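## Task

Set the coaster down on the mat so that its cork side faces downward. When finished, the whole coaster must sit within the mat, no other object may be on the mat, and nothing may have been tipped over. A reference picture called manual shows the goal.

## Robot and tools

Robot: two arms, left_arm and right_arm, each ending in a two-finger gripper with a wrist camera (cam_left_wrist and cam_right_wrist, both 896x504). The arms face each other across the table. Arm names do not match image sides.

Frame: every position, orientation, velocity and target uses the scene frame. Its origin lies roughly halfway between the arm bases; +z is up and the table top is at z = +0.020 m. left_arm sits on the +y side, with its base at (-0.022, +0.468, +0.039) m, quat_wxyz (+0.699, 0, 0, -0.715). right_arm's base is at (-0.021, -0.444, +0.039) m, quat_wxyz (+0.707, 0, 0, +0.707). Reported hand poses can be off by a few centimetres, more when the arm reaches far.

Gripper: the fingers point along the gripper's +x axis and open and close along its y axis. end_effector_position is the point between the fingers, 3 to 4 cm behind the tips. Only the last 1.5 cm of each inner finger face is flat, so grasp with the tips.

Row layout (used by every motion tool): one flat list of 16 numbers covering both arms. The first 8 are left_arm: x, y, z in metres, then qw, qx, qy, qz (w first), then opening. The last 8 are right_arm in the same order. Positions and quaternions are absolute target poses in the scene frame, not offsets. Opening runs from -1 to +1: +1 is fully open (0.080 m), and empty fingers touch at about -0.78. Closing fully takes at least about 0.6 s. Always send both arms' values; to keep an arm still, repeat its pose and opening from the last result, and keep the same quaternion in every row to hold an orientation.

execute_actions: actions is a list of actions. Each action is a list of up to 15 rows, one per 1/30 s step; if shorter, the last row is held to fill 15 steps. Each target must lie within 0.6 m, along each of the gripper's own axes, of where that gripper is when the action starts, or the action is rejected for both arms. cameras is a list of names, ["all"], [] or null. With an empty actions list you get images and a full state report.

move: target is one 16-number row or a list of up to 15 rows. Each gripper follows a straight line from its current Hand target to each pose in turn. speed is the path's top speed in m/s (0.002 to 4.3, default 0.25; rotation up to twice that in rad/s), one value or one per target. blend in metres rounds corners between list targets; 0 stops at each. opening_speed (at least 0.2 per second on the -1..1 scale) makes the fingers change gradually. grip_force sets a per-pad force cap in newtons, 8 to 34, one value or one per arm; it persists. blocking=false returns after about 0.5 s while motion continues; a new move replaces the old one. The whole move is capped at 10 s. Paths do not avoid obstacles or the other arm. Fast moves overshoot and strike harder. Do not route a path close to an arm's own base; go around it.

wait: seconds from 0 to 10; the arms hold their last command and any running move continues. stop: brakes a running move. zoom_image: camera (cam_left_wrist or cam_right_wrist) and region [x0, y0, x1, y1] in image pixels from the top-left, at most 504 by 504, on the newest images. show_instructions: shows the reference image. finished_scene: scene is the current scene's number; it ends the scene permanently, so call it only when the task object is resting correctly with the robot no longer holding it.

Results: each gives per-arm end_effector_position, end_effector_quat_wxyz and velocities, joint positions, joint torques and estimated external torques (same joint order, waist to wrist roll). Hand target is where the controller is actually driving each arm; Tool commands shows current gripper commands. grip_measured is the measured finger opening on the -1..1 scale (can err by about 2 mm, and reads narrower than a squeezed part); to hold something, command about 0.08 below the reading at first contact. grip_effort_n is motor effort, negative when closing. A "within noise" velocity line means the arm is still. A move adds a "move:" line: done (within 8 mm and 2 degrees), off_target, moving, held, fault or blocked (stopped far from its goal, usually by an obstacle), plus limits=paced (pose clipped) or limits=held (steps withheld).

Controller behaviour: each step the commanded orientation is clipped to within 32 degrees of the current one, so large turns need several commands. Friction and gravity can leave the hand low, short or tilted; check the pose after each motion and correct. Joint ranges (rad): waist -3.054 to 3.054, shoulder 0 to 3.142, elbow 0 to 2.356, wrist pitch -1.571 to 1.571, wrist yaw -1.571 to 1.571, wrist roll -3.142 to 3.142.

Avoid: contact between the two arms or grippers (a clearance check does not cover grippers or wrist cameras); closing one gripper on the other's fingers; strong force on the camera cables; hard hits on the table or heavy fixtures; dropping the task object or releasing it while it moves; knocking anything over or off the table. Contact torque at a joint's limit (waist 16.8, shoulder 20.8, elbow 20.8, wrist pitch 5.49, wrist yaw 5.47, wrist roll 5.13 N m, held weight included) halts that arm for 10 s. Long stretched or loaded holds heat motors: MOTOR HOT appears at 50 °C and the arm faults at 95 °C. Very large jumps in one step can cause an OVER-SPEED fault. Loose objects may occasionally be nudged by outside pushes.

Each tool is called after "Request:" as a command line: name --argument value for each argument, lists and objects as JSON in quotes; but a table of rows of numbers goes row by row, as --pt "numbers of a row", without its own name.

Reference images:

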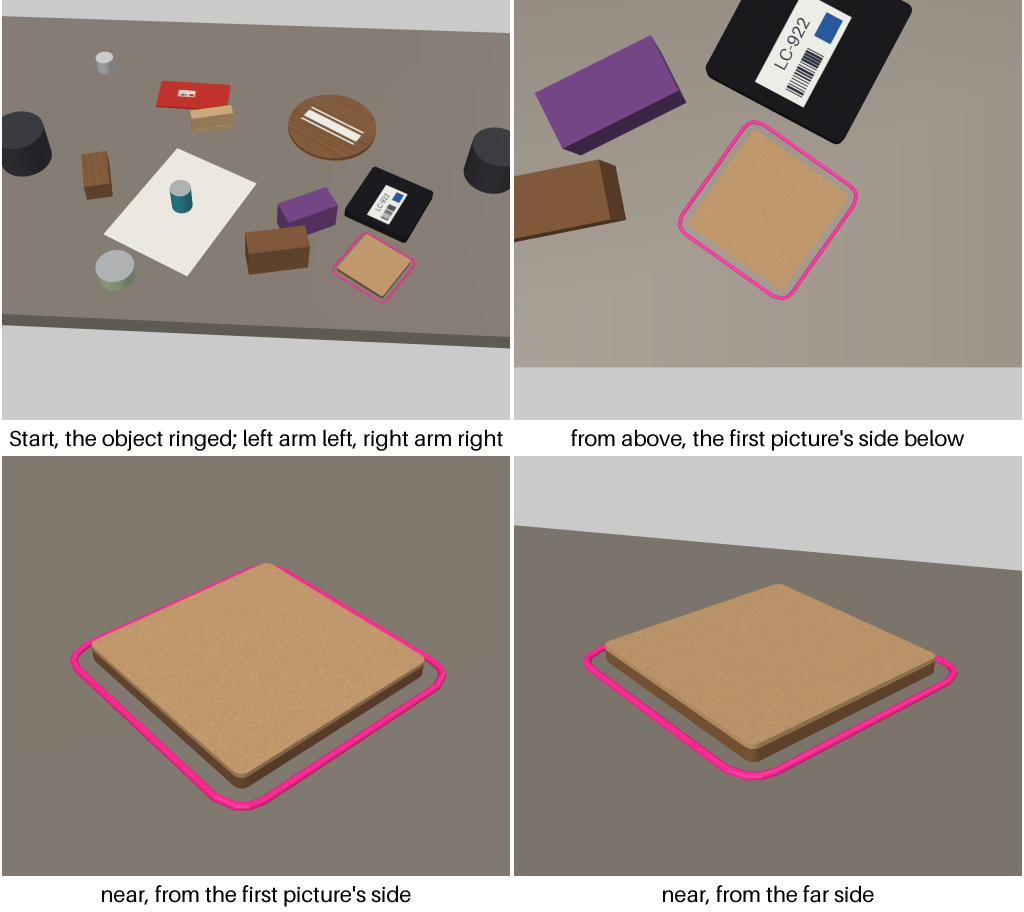

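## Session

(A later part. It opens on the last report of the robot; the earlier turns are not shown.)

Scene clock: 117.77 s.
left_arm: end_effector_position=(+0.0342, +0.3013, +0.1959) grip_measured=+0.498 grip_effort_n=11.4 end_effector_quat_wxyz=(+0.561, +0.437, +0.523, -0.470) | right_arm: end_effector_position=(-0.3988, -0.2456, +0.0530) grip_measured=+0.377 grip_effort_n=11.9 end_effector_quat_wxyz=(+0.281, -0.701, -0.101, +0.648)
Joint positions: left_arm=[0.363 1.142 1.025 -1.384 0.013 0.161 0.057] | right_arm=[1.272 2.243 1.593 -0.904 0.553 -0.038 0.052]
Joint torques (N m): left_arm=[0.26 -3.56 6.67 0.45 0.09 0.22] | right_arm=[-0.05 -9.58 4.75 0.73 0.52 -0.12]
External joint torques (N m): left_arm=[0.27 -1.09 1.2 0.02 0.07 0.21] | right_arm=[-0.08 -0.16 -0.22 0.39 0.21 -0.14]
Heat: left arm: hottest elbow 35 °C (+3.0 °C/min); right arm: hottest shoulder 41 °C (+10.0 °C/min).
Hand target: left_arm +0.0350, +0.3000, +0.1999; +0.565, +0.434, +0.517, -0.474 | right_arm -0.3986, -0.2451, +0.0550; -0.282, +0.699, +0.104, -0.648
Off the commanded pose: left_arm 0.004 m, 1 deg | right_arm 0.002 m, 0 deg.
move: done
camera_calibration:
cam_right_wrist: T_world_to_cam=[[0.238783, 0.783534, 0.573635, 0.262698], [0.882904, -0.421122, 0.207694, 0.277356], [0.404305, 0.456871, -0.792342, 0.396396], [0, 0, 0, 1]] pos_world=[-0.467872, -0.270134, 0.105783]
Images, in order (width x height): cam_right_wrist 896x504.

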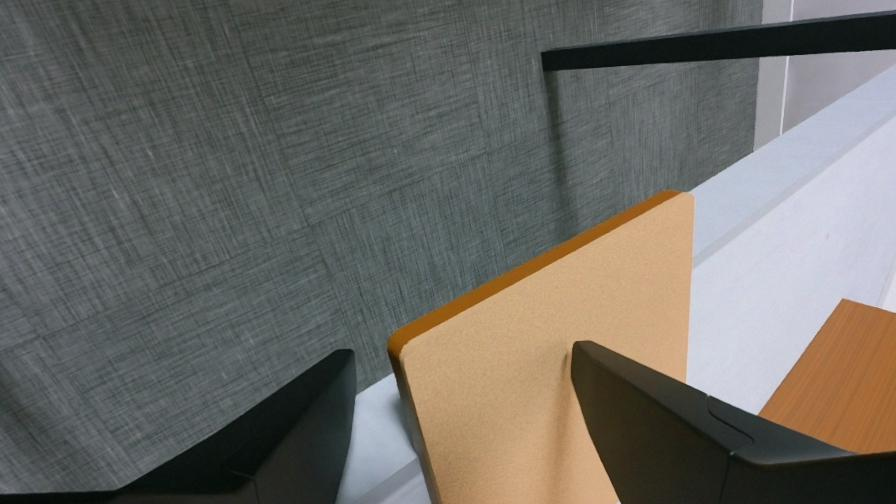

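Request:
move --pt "0.035 0.30 0.2 0.5648 0.4343 0.5175 -0.4739 0.5 -0.3958 -0.234 0.060 0.282 -0.6993 -0.1045 0.6484 0.38" --speed 0.06 --cameras '["cam_right_wrist"]'

Scene clock: 119.50 s.
left_arm: end_effector_position=(+0.0342, +0.3013, +0.1959) grip_measured=+0.498 grip_effort_n=11.9 end_effector_quat_wxyz=(+0.561, +0.437, +0.523, -0.470) | right_arm: end_effector_position=(-0.3940, -0.2359, +0.0530) grip_measured=+0.377 grip_effort_n=11.9 end_effector_quat_wxyz=(+0.279, -0.706, -0.102, +0.643)
Joint positions: left_arm=[0.363 1.142 1.025 -1.384 0.013 0.161 0.057] | right_arm=[1.247 2.243 1.593 -0.902 0.553 -0.07 0.052]
Joint torques (N m): left_arm=[0.26 -3.57 6.63 0.44 0.09 0.21] | right_arm=[-0.24 -10.61 5.43 0.73 0.48 -0.13]
External joint torques (N m): left_arm=[0.25 -1.09 1.14 0.01 0.07 0.21] | right_arm=[-0.17 -1.18 0.41 0.36 0.17 -0.16]
Heat: left arm: hottest elbow 35 °C (+3.0 °C/min); right arm: hottest shoulder 41 °C (+10.1 °C/min).
Hand target: left_arm +0.0350, +0.3000, +0.1999; +0.565, +0.434, +0.517, -0.474 | right_arm -0.3958, -0.2341, +0.0600; -0.282, +0.699, +0.105, -0.648
Off the commanded pose: left_arm 0.004 m, 1 deg | right_arm 0.008 m, 1 deg.
move: done
camera_calibration:
cam_right_wrist: T_world_to_cam=[[0.2292, 0.786315, 0.573738, 0.250822], [0.880546, -0.41871, 0.222083, 0.276036], [0.414857, 0.454302, -0.788355, 0.393304], [0, 0, 0, 1]] pos_world=[-0.463716, -0.260325, 0.104854]
Images, in order (width x height): cam_right_wrist 896x504.

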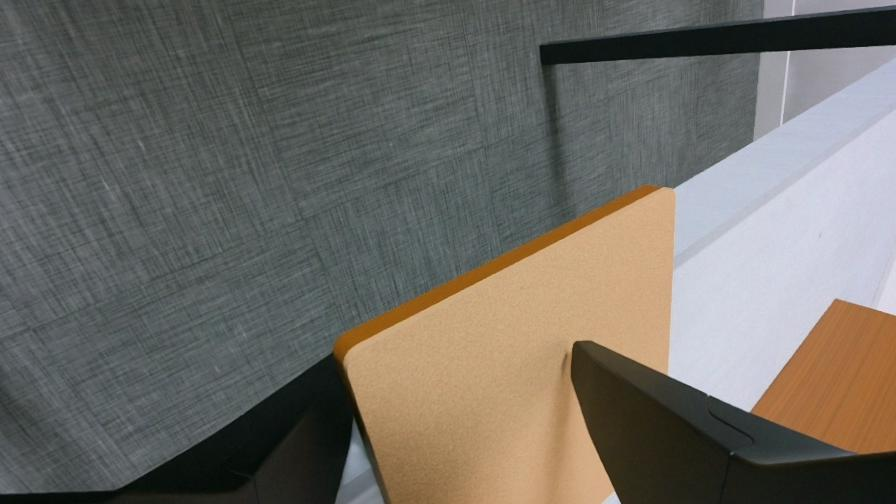

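Request:
move --pt "0.035 0.30 0.2 0.5648 0.4343 0.5175 -0.4739 0.5 -0.3958 -0.234 0.060 0.282 -0.6993 -0.1045 0.6484 -0.45" --speed 0.06 --opening_speed 0.35 --grip_force '[34,10]' --cameras '["cam_right_wrist"]'

Scene clock: 123.03 s.
left_arm: end_effector_position=(+0.0342, +0.3013, +0.1959) grip_measured=+0.498 grip_effort_n=11.4 end_effector_quat_wxyz=(+0.561, +0.437, +0.523, -0.470) | right_arm: end_effector_position=(-0.3939, -0.2339, +0.0566) grip_measured=-0.016 grip_effort_n=-38.4 end_effector_quat_wxyz=(+0.284, -0.703, -0.107, +0.643)
Joint positions: left_arm=[0.363 1.142 1.025 -1.384 0.013 0.161 0.057] | right_arm=[1.247 2.237 1.593 -0.902 0.567 -0.07 0.034]
Joint torques (N m): left_arm=[0.27 -3.56 6.65 0.44 0.09 0.21] | right_arm=[-0.12 -9.96 5.42 0.71 0 -0.08]
External joint torques (N m): left_arm=[0.27 -1.08 1.14 -0.01 0.08 0.21] | right_arm=[-0.05 -0.59 0.45 0.36 -0.33 -0.1]
Heat: left arm: hottest elbow 35 °C (+3.0 °C/min); right arm: hottest shoulder 42 °C (+11.2 °C/min).
Hand target: left_arm +0.0350, +0.3000, +0.1999; +0.565, +0.434, +0.517, -0.474 | right_arm -0.3958, -0.2340, +0.0600; -0.282, +0.699, +0.105, -0.648
Off the commanded pose: left_arm 0.004 m, 1 deg | right_arm 0.004 m, 1 deg.
grip_force (N): 34, 10
move: done
camera_calibration:
cam_right_wrist: T_world_to_cam=[[0.22956, 0.777314, 0.585734, 0.244621], [0.880973, -0.421775, 0.214459, 0.275881], [0.41375, 0.466785, -0.781616, 0.397373], [0, 0, 0, 1]] pos_world=[-0.463612, -0.259275, 0.108145]
Images, in order (width x height): cam_right_wrist 896x504.

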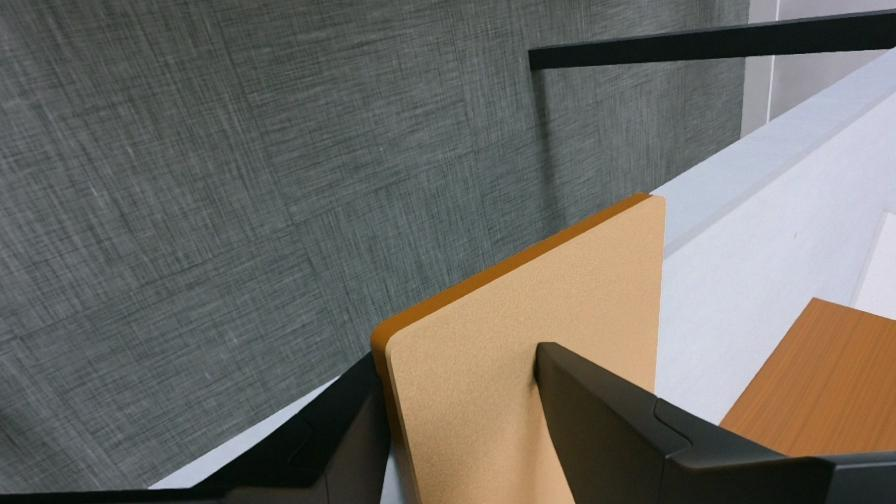

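Request:
move --pt "0.035 0.30 0.2 0.5648 0.4343 0.5175 -0.4739 0.5 -0.394 -0.228 0.105 0.282 -0.6993 -0.1045 0.6484 -0.7" --speed 0.04 --grip_force '[34,14]' --cameras '["cam_right_wrist"]'

Scene clock: 125.40 s.
left_arm: end_effector_position=(+0.0342, +0.3013, +0.1959) grip_measured=+0.498 grip_effort_n=11.4 end_effector_quat_wxyz=(+0.561, +0.437, +0.523, -0.470) | right_arm: end_effector_position=(-0.3924, -0.2271, +0.1002) grip_measured=-0.479 grip_effort_n=-45.8 end_effector_quat_wxyz=(+0.285, -0.703, -0.109, +0.642)
Joint positions: left_arm=[0.363 1.142 1.025 -1.384 0.013 0.161 0.057] | right_arm=[1.232 2.182 1.684 -1.038 0.571 -0.089 0.013]
Joint torques (N m): left_arm=[0.28 -3.58 6.62 0.45 0.09 0.21] | right_arm=[-0.14 -10.1 6 0.37 -0.18 -0.08]
External joint torques (N m): left_arm=[0.28 -1.08 1.1 0.01 0.07 0.21] | right_arm=[-0.14 -0.77 0.75 0 -0.5 -0.11]
Heat: left arm: hottest elbow 35 °C (+3.0 °C/min); right arm: hottest shoulder 43 °C (+12.1 °C/min).
Hand target: left_arm +0.0350, +0.3000, +0.1999; +0.565, +0.434, +0.517, -0.474 | right_arm -0.3941, -0.2281, +0.1050; -0.282, +0.699, +0.105, -0.648
Off the commanded pose: left_arm 0.004 m, 1 deg | right_arm 0.005 m, 1 deg.
grip_force (N): 34, 14
move: done
camera_calibration:
cam_right_wrist: T_world_to_cam=[[0.22834, 0.775123, 0.589106, 0.212135], [0.880533, -0.422569, 0.214702, 0.267686], [0.415359, 0.469702, -0.77901, 0.428723], [0, 0, 0, 1]] pos_world=[-0.462218, -0.252687, 0.151537]
Images, in order (width x height): cam_right_wrist 896x504.

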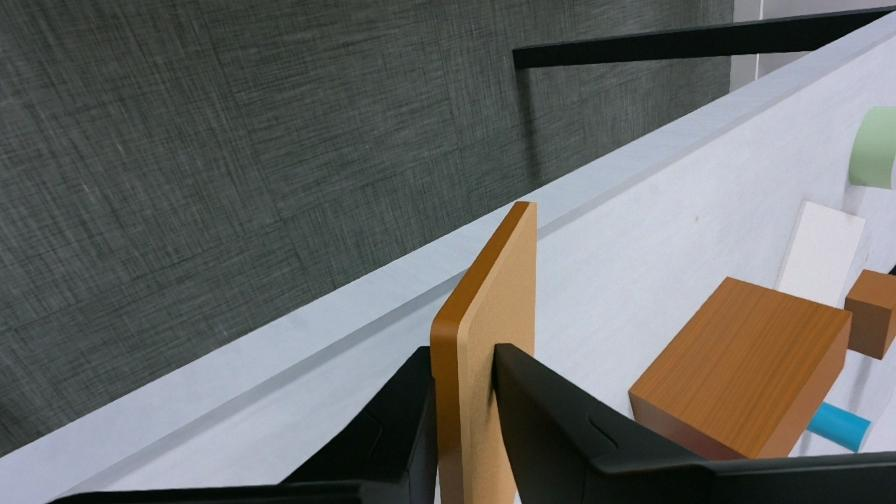

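Request:
move --pt "0.035 0.30 0.2 0.5648 0.4343 0.5175 -0.4739 0.5 -0.39 -0.228 0.106 0.282 -0.6993 -0.1045 0.6484 -0.75" --pt "0.035 0.30 0.2 0.5648 0.4343 0.5175 -0.4739 0.5 -0.34 -0.25 0.2 0.282 -0.6993 -0.1045 0.6484 -0.75" --speed '[0.05,0.15]' --grip_force '[34,34]' --cameras '["cam_right_wrist"]'

Scene clock: 128.07 s.
left_arm: end_effector_position=(+0.0342, +0.3013, +0.1959) grip_measured=+0.498 grip_effort_n=10.9 end_effector_quat_wxyz=(+0.561, +0.437, +0.523, -0.470) | right_arm: end_effector_position=(-0.3383, -0.2490, +0.1911) grip_measured=-0.644 grip_effort_n=-83.5 end_effector_quat_wxyz=(+0.277, -0.710, -0.107, +0.639)
Joint positions: left_arm=[0.363 1.142 1.025 -1.384 0.013 0.161 0.057] | right_arm=[1.235 1.911 1.65 -1.293 0.559 -0.089 0.006]
Joint torques (N m): left_arm=[0.26 -3.54 6.65 0.45 0.09 0.21] | right_arm=[0.3 -9.31 6.95 0.32 0.22 0.28]
External joint torques (N m): left_arm=[0.27 -1.03 1.14 0.01 0.07 0.21] | right_arm=[0.33 -1.59 1.57 -0.04 -0.09 0.25]
Heat: left arm: hottest elbow 35 °C (+3.0 °C/min); right arm: hottest shoulder 43 °C (+12.2 °C/min).
Hand target: left_arm +0.0350, +0.3000, +0.1999; +0.565, +0.434, +0.517, -0.474 | right_arm -0.3399, -0.2500, +0.1999; -0.282, +0.699, +0.104, -0.648
Off the commanded pose: left_arm 0.004 m, 1 deg | right_arm 0.009 m, 2 deg.
move: off_target (right_arm)
camera_calibration:
cam_right_wrist: T_world_to_cam=[[0.217647, 0.785945, 0.578723, 0.164243], [0.879283, -0.415264, 0.233275, 0.189132], [0.423664, 0.45809, -0.781449, 0.487671], [0, 0, 0, 1]] pos_world=[-0.408656, -0.273943, 0.241919]
Images, in order (width x height): cam_right_wrist 896x504.

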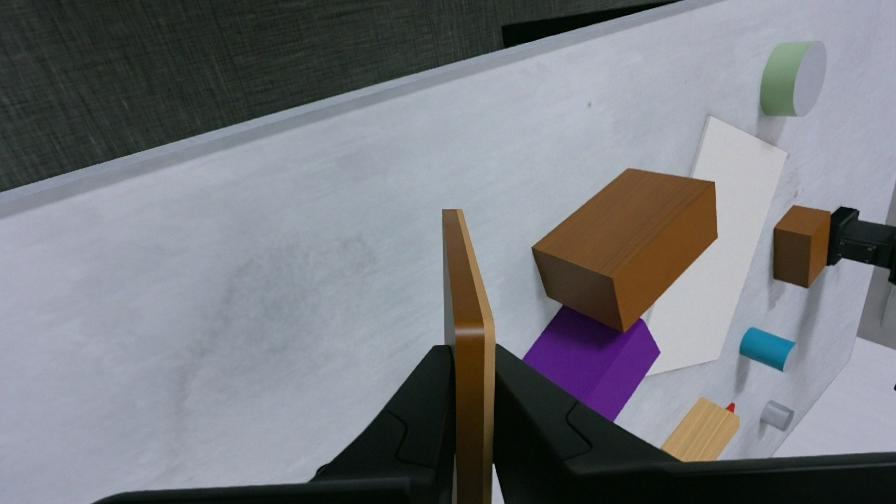

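Request:
move --pt "0.10 0.34 0.26 0.5648 0.4343 0.5175 -0.4739 0.5 -0.30 -0.22 0.26 0.282 -0.6993 -0.1045 0.6484 -0.8" --pt "0.13 0.34 0.26 0.5648 0.4343 0.5175 -0.4739 0.5 -0.17 -0.05 0.28 0.6209 -0.1983 0.1664 0.7399 -0.8" --pt "0.13 0.34 0.26 0.5648 0.4343 0.5175 -0.4739 0.5 -0.096 0.11 0.20 0.4545 0.1228 0.6964 0.5416 -0.8" --pt "0.13 0.34 0.26 0.5648 0.4343 0.5175 -0.4739 0.5 -0.096 0.12 0.13 0.4545 0.1228 0.6964 0.5416 -0.8" --speed '[0.2,0.3,0.3,0.15]' --blend '[0.03,0.03,0.02,0]' --cameras '["all"]'

Scene clock: 140.10 s.
left_arm: end_effector_position=(+0.1285, +0.3407, +0.2574) grip_measured=+0.498 grip_effort_n=11.4 end_effector_quat_wxyz=(+0.574, +0.434, +0.509, -0.472) | right_arm: end_effector_position=(-0.0951, +0.1195, +0.1310) grip_measured=-0.644 grip_effort_n=-83.5 end_effector_quat_wxyz=(+0.458, +0.122, +0.694, +0.542)
Joint positions: left_arm=[0.938 1.257 1.342 -1.566 0.057 0.734 0.057] | right_arm=[-0.02 2.223 1.557 0.011 -0.599 1.155 0.006]
Joint torques (N m): left_arm=[0.28 -2.89 6.44 0.46 0.14 0.18] | right_arm=[0.04 -9.21 6.47 1.91 -0.45 0.14]
External joint torques (N m): left_arm=[0.31 0.09 1.2 0 0.07 0.18] | right_arm=[0.17 1.18 0.44 0.52 -0.27 0.18]
Heat: left arm: hottest elbow 35 °C (+2.0 °C/min); right arm: hottest shoulder 43 °C (+11.2 °C/min).
Hand target: left_arm +0.1301, +0.3398, +0.2595; +0.576, +0.434, +0.506, -0.473 | right_arm -0.0961, +0.1200, +0.1300; +0.455, +0.123, +0.696, +0.542
Off the commanded pose: left_arm 0.003 m, 1 deg | right_arm 0.001 m, 0 deg.
joint sent to its limit (left arm) — joint 4 (wrist pitch), lower limit. The joint targets still meet the commanded pose.
move: done
camera_calibration:
cam_left_wrist: T_world_to_cam=[[-0.98628, -0.162727, -0.0277893, 0.199461], [-0.16471, 0.958708, 0.231842, -0.333876], [-0.011085, 0.233238, -0.972357, 0.251781], [0, 0, 0, 1]] pos_world=[0.144522, 0.293822, 0.32777]
cam_right_wrist: T_world_to_cam=[[0.337913, -0.437721, -0.833195, 0.199017], [-0.606542, -0.778197, 0.162837, 0.0536546], [-0.719668, 0.450343, -0.52846, 0.0279183], [0, 0, 0, 1]] pos_world=[-0.0146149, 0.116295, 0.171837]

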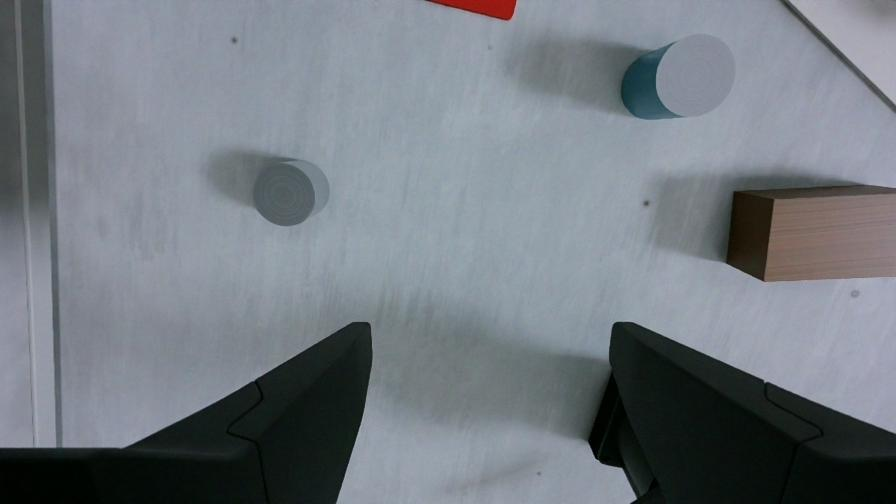

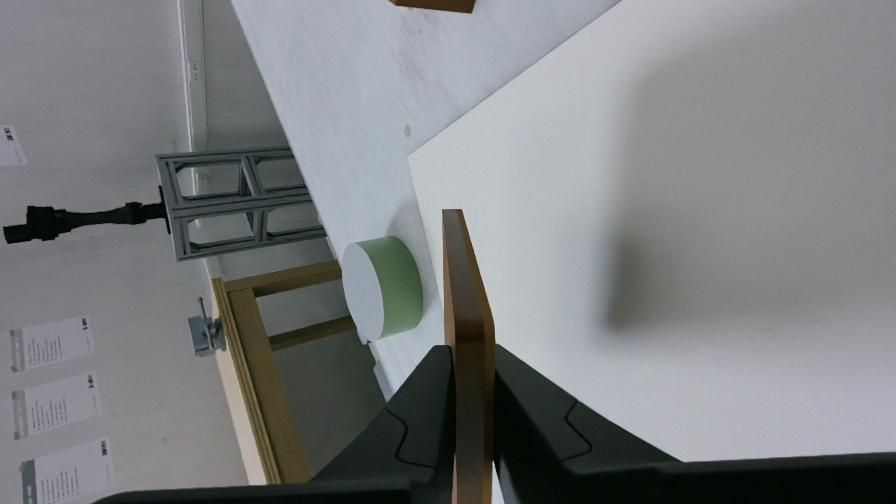

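Request:
move --pt "0.13 0.34 0.26 0.5648 0.4343 0.5175 -0.4739 0.5 -0.088 0.128 0.095 0.4545 0.1228 0.6964 0.5416 -0.8" --speed 0.08 --cameras '["cam_right_wrist"]'

Scene clock: 143.23 s.
left_arm: end_effector_position=(+0.1285, +0.3407, +0.2573) grip_measured=+0.498 grip_effort_n=11.4 end_effector_quat_wxyz=(+0.574, +0.434, +0.509, -0.472) | right_arm: end_effector_position=(-0.0880, +0.1263, +0.0956) grip_measured=-0.644 grip_effort_n=-83.5 end_effector_quat_wxyz=(+0.457, +0.123, +0.698, +0.537)
Joint positions: left_arm=[0.938 1.257 1.342 -1.566 0.057 0.734 0.057] | right_arm=[-0.035 2.311 1.557 0.089 -0.611 1.153 0.006]
Joint torques (N m): left_arm=[0.29 -2.93 6.45 0.45 0.14 0.18] | right_arm=[-0.2 -8.92 6.85 1.92 -0.47 -0.25]
External joint torques (N m): left_arm=[0.28 0.1 1.21 0.01 0.08 0.18] | right_arm=[-0.22 1.8 1 0.53 -0.27 -0.2]
Heat: left arm: hottest elbow 35 °C (+1.0 °C/min); right arm: hottest shoulder 43 °C (+10.1 °C/min).
Hand target: left_arm +0.1301, +0.3399, +0.2595; +0.576, +0.434, +0.506, -0.473 | right_arm -0.0881, +0.1279, +0.0950; +0.455, +0.123, +0.696, +0.542
Off the commanded pose: left_arm 0.003 m, 1 deg | right_arm 0.002 m, 1 deg.
joint sent to its limit (left arm) — joint 4 (wrist pitch), lower limit. The joint targets still meet the commanded pose.
move: done
camera_calibration:
cam_right_wrist: T_world_to_cam=[[0.330296, -0.446478, -0.831602, 0.170406], [-0.608605, -0.774178, 0.173921, 0.0672047], [-0.72146, 0.448672, -0.527436, 0.0111881], [0, 0, 0, 1]] pos_world=[-0.00731138, 0.123091, 0.135923]
Images, in order (width x height): cam_right_wrist 896x504.

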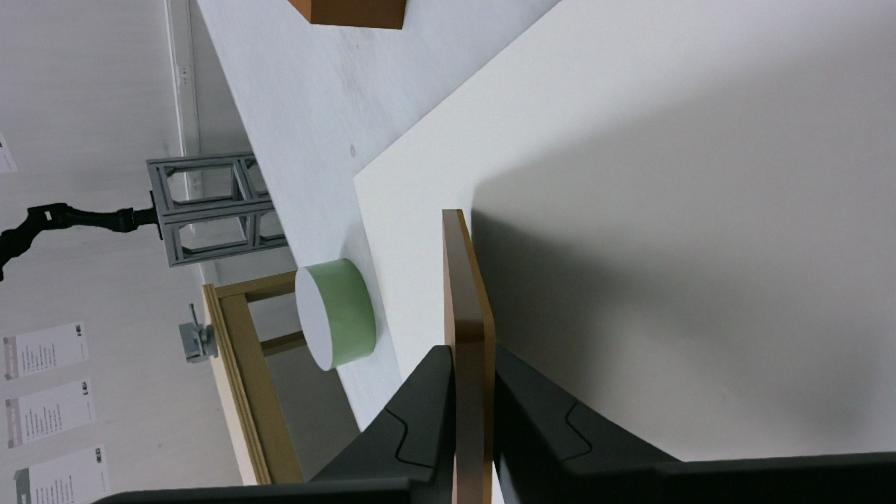

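Request:
move --pt "0.13 0.34 0.26 0.5648 0.4343 0.5175 -0.4739 0.5 -0.088 0.131 0.082 0.4545 0.1228 0.6964 0.5416 -0.8" --speed 0.04 --cameras '["cam_right_wrist"]'

Scene clock: 145.17 s.
left_arm: end_effector_position=(+0.1285, +0.3407, +0.2573) grip_measured=+0.498 grip_effort_n=11.4 end_effector_quat_wxyz=(+0.574, +0.434, +0.509, -0.472) | right_arm: end_effector_position=(-0.0883, +0.1299, +0.0904) grip_measured=-0.644 grip_effort_n=-83.5 end_effector_quat_wxyz=(+0.455, +0.126, +0.695, +0.543)
Joint positions: left_arm=[0.938 1.257 1.342 -1.566 0.057 0.734 0.057] | right_arm=[-0.035 2.333 1.562 0.12 -0.615 1.153 0.006]
Joint torques (N m): left_arm=[0.25 -2.96 6.44 0.45 0.14 0.19] | right_arm=[-0.13 -7.56 6.8 1.83 -0.36 -0.23]
External joint torques (N m): left_arm=[0.26 0.04 1.22 0.01 0.08 0.19] | right_arm=[-0.13 3.12 1.05 0.45 -0.17 -0.18]
Heat: left arm: hottest elbow 34 °C (+0.0 °C/min); right arm: hottest shoulder 43 °C (+9.1 °C/min).
Hand target: left_arm +0.1301, +0.3399, +0.2595; +0.576, +0.434, +0.506, -0.473 | right_arm -0.0881, +0.1308, +0.0821; +0.454, +0.123, +0.696, +0.542
Off the commanded pose: left_arm 0.003 m, 1 deg | right_arm 0.008 m, 0 deg.
joint sent to its limit (left arm) — joint 4 (wrist pitch), lower limit. The joint targets still meet the commanded pose.
move: done
camera_calibration:
cam_right_wrist: T_world_to_cam=[[0.330185, -0.433569, -0.838448, 0.166648], [-0.606511, -0.778081, 0.163505, 0.0723672], [-0.723271, 0.454541, -0.519876, 0.00501392], [0, 0, 0, 1]] pos_world=[-0.00750679, 0.126282, 0.1305]
Images, in order (width x height): cam_right_wrist 896x504.

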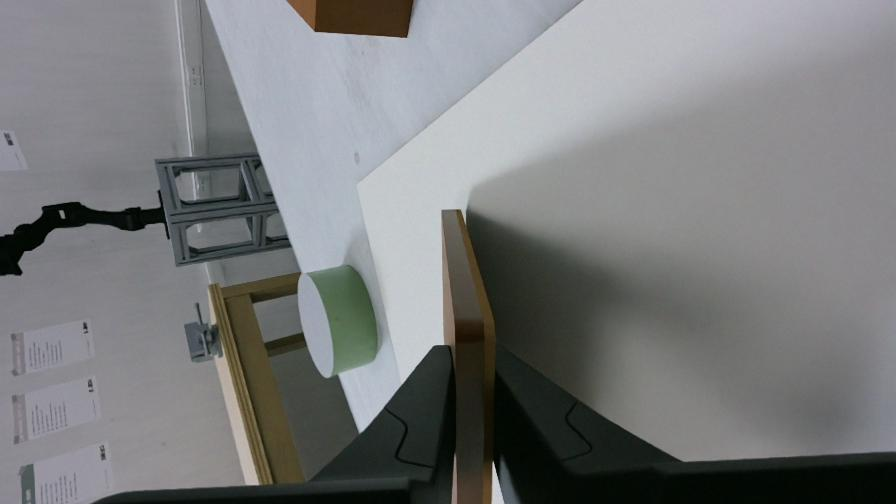

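Request:
move --pt "0.13 0.34 0.26 0.5648 0.4343 0.5175 -0.4739 0.5 -0.088 0.131 0.082 0.4545 0.1228 0.6964 0.5416 0.0" --speed 0.04 --opening_speed 0.3 --cameras '["cam_right_wrist"]'

Scene clock: 148.73 s.
left_arm: end_effector_position=(+0.1285, +0.3407, +0.2573) grip_measured=+0.498 grip_effort_n=11.4 end_effector_quat_wxyz=(+0.574, +0.434, +0.509, -0.472) | right_arm: end_effector_position=(-0.0883, +0.1299, +0.0904) grip_measured=-0.004 grip_effort_n=11.9 end_effector_quat_wxyz=(+0.455, +0.126, +0.694, +0.543)
Joint positions: left_arm=[0.938 1.257 1.342 -1.566 0.057 0.734 0.057] | right_arm=[-0.035 2.333 1.562 0.12 -0.615 1.153 0.035]
Joint torques (N m): left_arm=[0.26 -2.94 6.44 0.46 0.14 0.18] | right_arm=[-0.13 -7.56 6.92 1.81 -0.35 -0.25]
External joint torques (N m): left_arm=[0.26 0.15 1.17 0.02 0.07 0.18] | right_arm=[-0.15 3.05 1.21 0.45 -0.15 -0.2]
Heat: left arm: hottest elbow 34 °C (+0.0 °C/min); right arm: hottest shoulder 43 °C (+7.0 °C/min).
Hand target: left_arm +0.1301, +0.3399, +0.2595; +0.576, +0.434, +0.506, -0.473 | right_arm -0.0881, +0.1307, +0.0820; +0.454, +0.123, +0.696, +0.542
Off the commanded pose: left_arm 0.003 m, 1 deg | right_arm 0.009 m, 0 deg.
joint sent to its limit (left arm) — joint 4 (wrist pitch), lower limit. The joint targets still meet the commanded pose.
move: off_target (right_arm)
camera_calibration:
cam_right_wrist: T_world_to_cam=[[0.330157, -0.433152, -0.838675, 0.166708], [-0.606275, -0.778307, 0.163305, 0.0724084], [-0.723483, 0.454551, -0.519573, 0.00502314], [0, 0, 0, 1]] pos_world=[-0.00750625, 0.126283, 0.130599]
Images, in order (width x height): cam_right_wrist 896x504.

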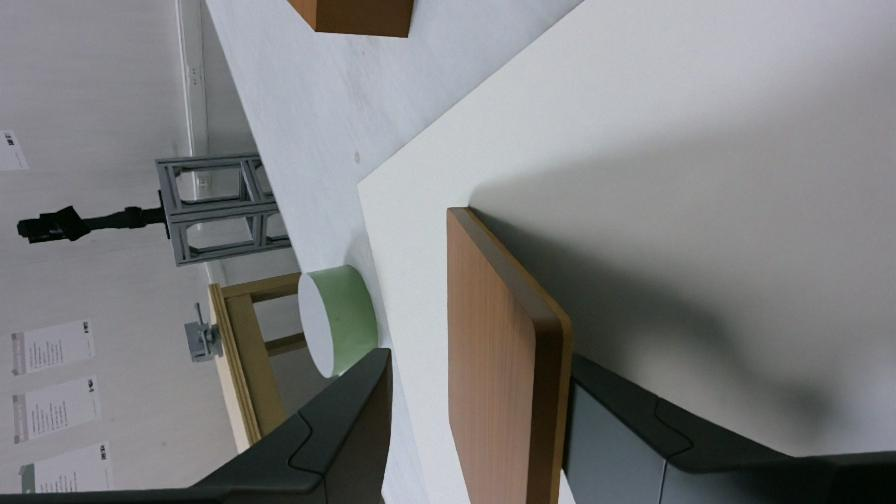

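Request:
move --pt "0.13 0.34 0.26 0.5648 0.4343 0.5175 -0.4739 0.5 -0.094 0.1375 0.090 0.5416 0 0.7071 0.4545 0.0" --pt "0.13 0.34 0.26 0.5648 0.4343 0.5175 -0.4739 0.5 -0.091 0.133 0.072 0.5416 0 0.7071 0.4545 0.0" --speed '[0.08,0.03]' --cameras '["cam_right_wrist"]'

Scene clock: 153.80 s.
left_arm: end_effector_position=(+0.1285, +0.3407, +0.2573) grip_measured=+0.498 grip_effort_n=11.4 end_effector_quat_wxyz=(+0.574, +0.434, +0.509, -0.472) | right_arm: end_effector_position=(-0.0927, +0.1334, +0.0789) grip_measured=-0.003 grip_effort_n=11.9 end_effector_quat_wxyz=(+0.541, +0.003, +0.707, +0.457)
Joint positions: left_arm=[0.938 1.257 1.342 -1.566 0.057 0.734 0.057] | right_arm=[0.017 2.437 1.941 -0.489 -0.419 1.019 0.035]
Joint torques (N m): left_arm=[0.26 -2.94 6.45 0.45 0.14 0.19] | right_arm=[-0.19 -9.44 5.88 1.61 -0.15 -0.24]
External joint torques (N m): left_arm=[0.27 0.1 1.17 -0.01 0.08 0.19] | right_arm=[-0.18 1.95 -0.11 0.5 0.02 -0.21]
Heat: left arm: hottest elbow 34 °C (+0.0 °C/min); right arm: hottest shoulder 44 °C (+6.0 °C/min).
Hand target: left_arm +0.1301, +0.3399, +0.2595; +0.576, +0.434, +0.506, -0.473 | right_arm -0.0910, +0.1329, +0.0720; +0.542, +0.000, +0.707, +0.454
Off the commanded pose: left_arm 0.003 m, 1 deg | right_arm 0.007 m, 0 deg.
joint sent to its limit (left arm) — joint 4 (wrist pitch), lower limit. The joint targets still meet the commanded pose.
move: done
camera_calibration:
cam_right_wrist: T_world_to_cam=[[0.49224, -0.627339, -0.603445, 0.182389], [-0.647836, -0.727051, 0.227388, 0.0586093], [-0.581384, 0.279004, -0.764296, 0.0500962], [0, 0, 0, 1]] pos_world=[-0.022685, 0.143055, 0.135023]
Images, in order (width x height): cam_right_wrist 896x504.

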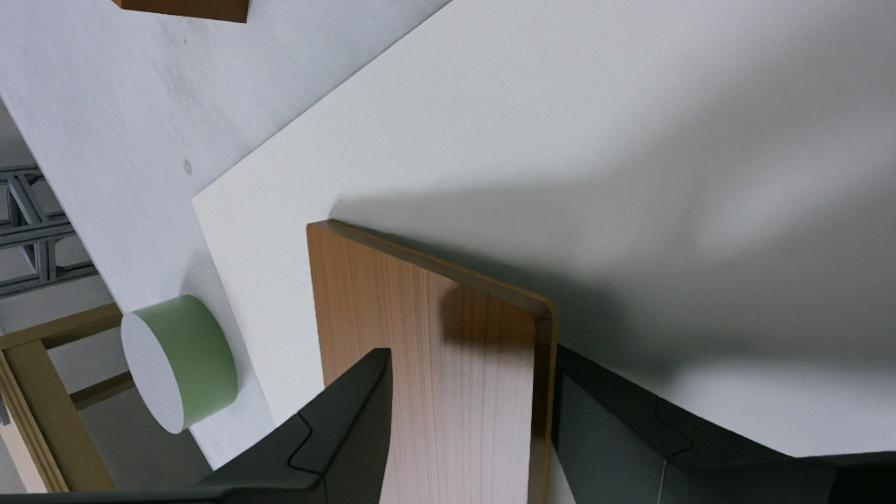

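Request:
move --pt "0.13 0.34 0.26 0.5648 0.4343 0.5175 -0.4739 0.5 -0.094 0.1355 0.064 0.5416 0 0.7071 0.4545 0.4" --speed 0.015 --opening_speed 0.3 --cameras '["cam_right_wrist"]'

Scene clock: 156.37 s.
left_arm: end_effector_position=(+0.1285, +0.3407, +0.2573) grip_measured=+0.498 grip_effort_n=11.4 end_effector_quat_wxyz=(+0.574, +0.434, +0.509, -0.472) | right_arm: end_effector_position=(-0.0941, +0.1365, +0.0756) grip_measured=+0.396 grip_effort_n=14.2 end_effector_quat_wxyz=(+0.540, +0.006, +0.704, +0.462)
Joint positions: left_arm=[0.938 1.257 1.342 -1.566 0.057 0.734 0.057] | right_arm=[0.02 2.448 1.941 -0.465 -0.419 1.019 0.053]
Joint torques (N m): left_arm=[0.27 -2.93 6.46 0.46 0.14 0.19] | right_arm=[0.04 -8.43 6.34 1.19 -0.03 -0.03]
External joint torques (N m): left_arm=[0.28 0.05 1.18 -0.03 0.07 0.19] | right_arm=[0.14 3.14 0.27 0.05 0.14 0]
Heat: left arm: hottest elbow 34 °C (+0.0 °C/min); right arm: hottest shoulder 44 °C (+5.1 °C/min).
Hand target: left_arm +0.1301, +0.3399, +0.2595; +0.576, +0.434, +0.506, -0.473 | right_arm -0.0939, +0.1352, +0.0640; +0.542, +0.000, +0.707, +0.454
Off the commanded pose: left_arm 0.003 m, 1 deg | right_arm 0.012 m, 1 deg.
joint sent to its limit (left arm) — joint 4 (wrist pitch), lower limit. The joint targets still meet the commanded pose.
move: off_target (right_arm)
camera_calibration:
cam_right_wrist: T_world_to_cam=[[0.493542, -0.618382, -0.611571, 0.182617], [-0.646167, -0.73138, 0.218064, 0.0621862], [-0.582137, 0.287554, -0.760545, 0.0444288], [0, 0, 0, 1]] pos_world=[-0.024083, 0.145633, 0.131913]
Images, in order (width x height): cam_right_wrist 896x504.

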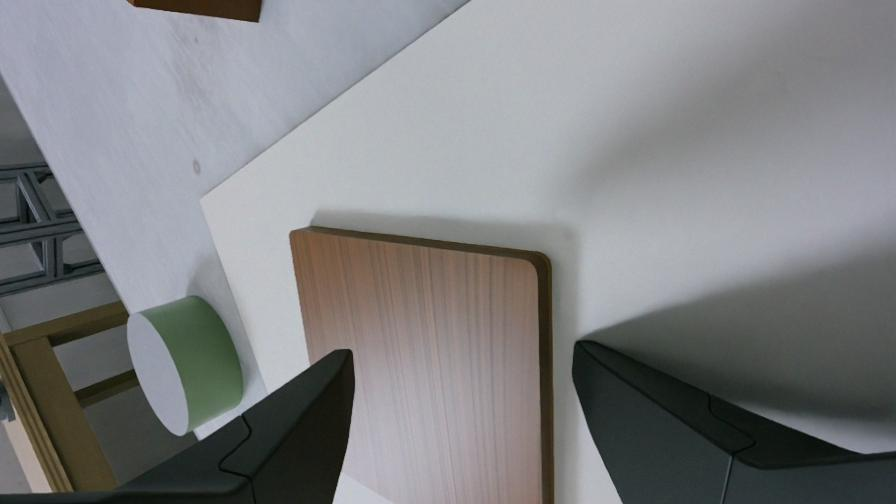

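Request:
move --pt "0.13 0.34 0.26 0.5648 0.4343 0.5175 -0.4739 0.5 -0.061 0.097 0.14 0.5416 0 0.7071 0.4545 0.4" --pt "0.13 0.34 0.26 0.5648 0.4343 0.5175 -0.4739 0.5 -0.08 -0.05 0.30 0.614 -0.30 0.30 0.614 0.4" --speed '[0.1,0.3]' --blend '[0.01,0]' --cameras '["cam_right_wrist"]'

Scene clock: 160.70 s.
left_arm: end_effector_position=(+0.1285, +0.3407, +0.2573) grip_measured=+0.498 grip_effort_n=11.4 end_effector_quat_wxyz=(+0.574, +0.434, +0.509, -0.472) | right_arm: end_effector_position=(-0.0805, -0.0474, +0.2959) grip_measured=+0.397 grip_effort_n=11.4 end_effector_quat_wxyz=(+0.634, -0.312, +0.316, +0.633)
Joint positions: left_arm=[0.938 1.257 1.342 -1.566 0.057 0.734 0.057] | right_arm=[0.19 1.596 1.609 -0.942 0.113 0.157 0.053]
Joint torques (N m): left_arm=[0.27 -2.94 6.44 0.46 0.14 0.18] | right_arm=[0.19 -7.46 5.89 1.37 0.23 -0.13]
External joint torques (N m): left_arm=[0.27 0.03 1.2 -0.01 0.07 0.18] | right_arm=[0.18 -1.24 -0.19 0.15 0.17 -0.13]
Heat: left arm: hottest elbow 34 °C (+0.0 °C/min); right arm: hottest shoulder 44 °C (+4.0 °C/min).
Hand target: left_arm +0.1301, +0.3399, +0.2595; +0.576, +0.434, +0.506, -0.473 | right_arm -0.0801, -0.0500, +0.2998; +0.635, -0.311, +0.311, +0.635
Off the commanded pose: left_arm 0.003 m, 1 deg | right_arm 0.005 m, 1 deg.
joint sent to its limit (left arm) — joint 4 (wrist pitch), lower limit. The joint targets still meet the commanded pose.
move: done
camera_calibration:
cam_right_wrist: T_world_to_cam=[[0.997972, -0.058112, 0.0259875, 0.0752799], [-0.0443388, -0.927469, -0.371261, 0.101913], [0.0456773, 0.369356, -0.928165, 0.376795], [0, 0, 0, 1]] pos_world=[-0.0878196, -0.0402756, 0.385608]
Images, in order (width x height): cam_right_wrist 896x504.

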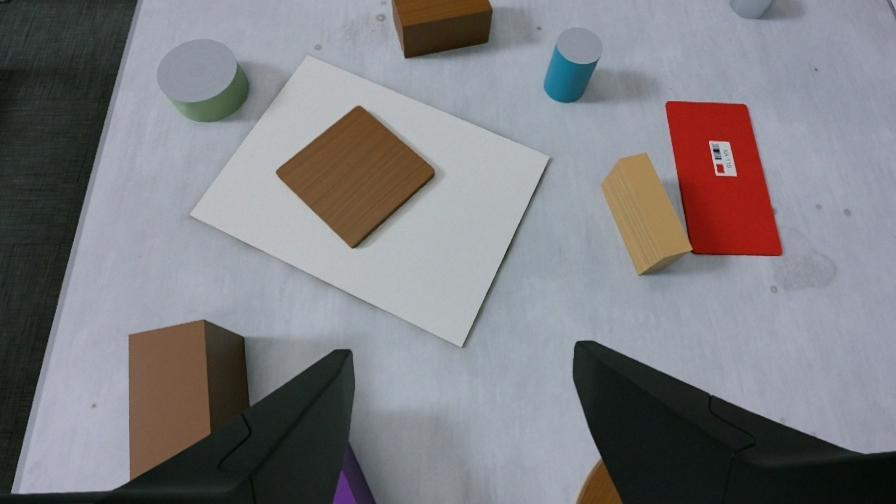

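Coaster is wholly on the mat, wood side up.

Request:
finished_scene --scene 2

The scene is finished: the task was done.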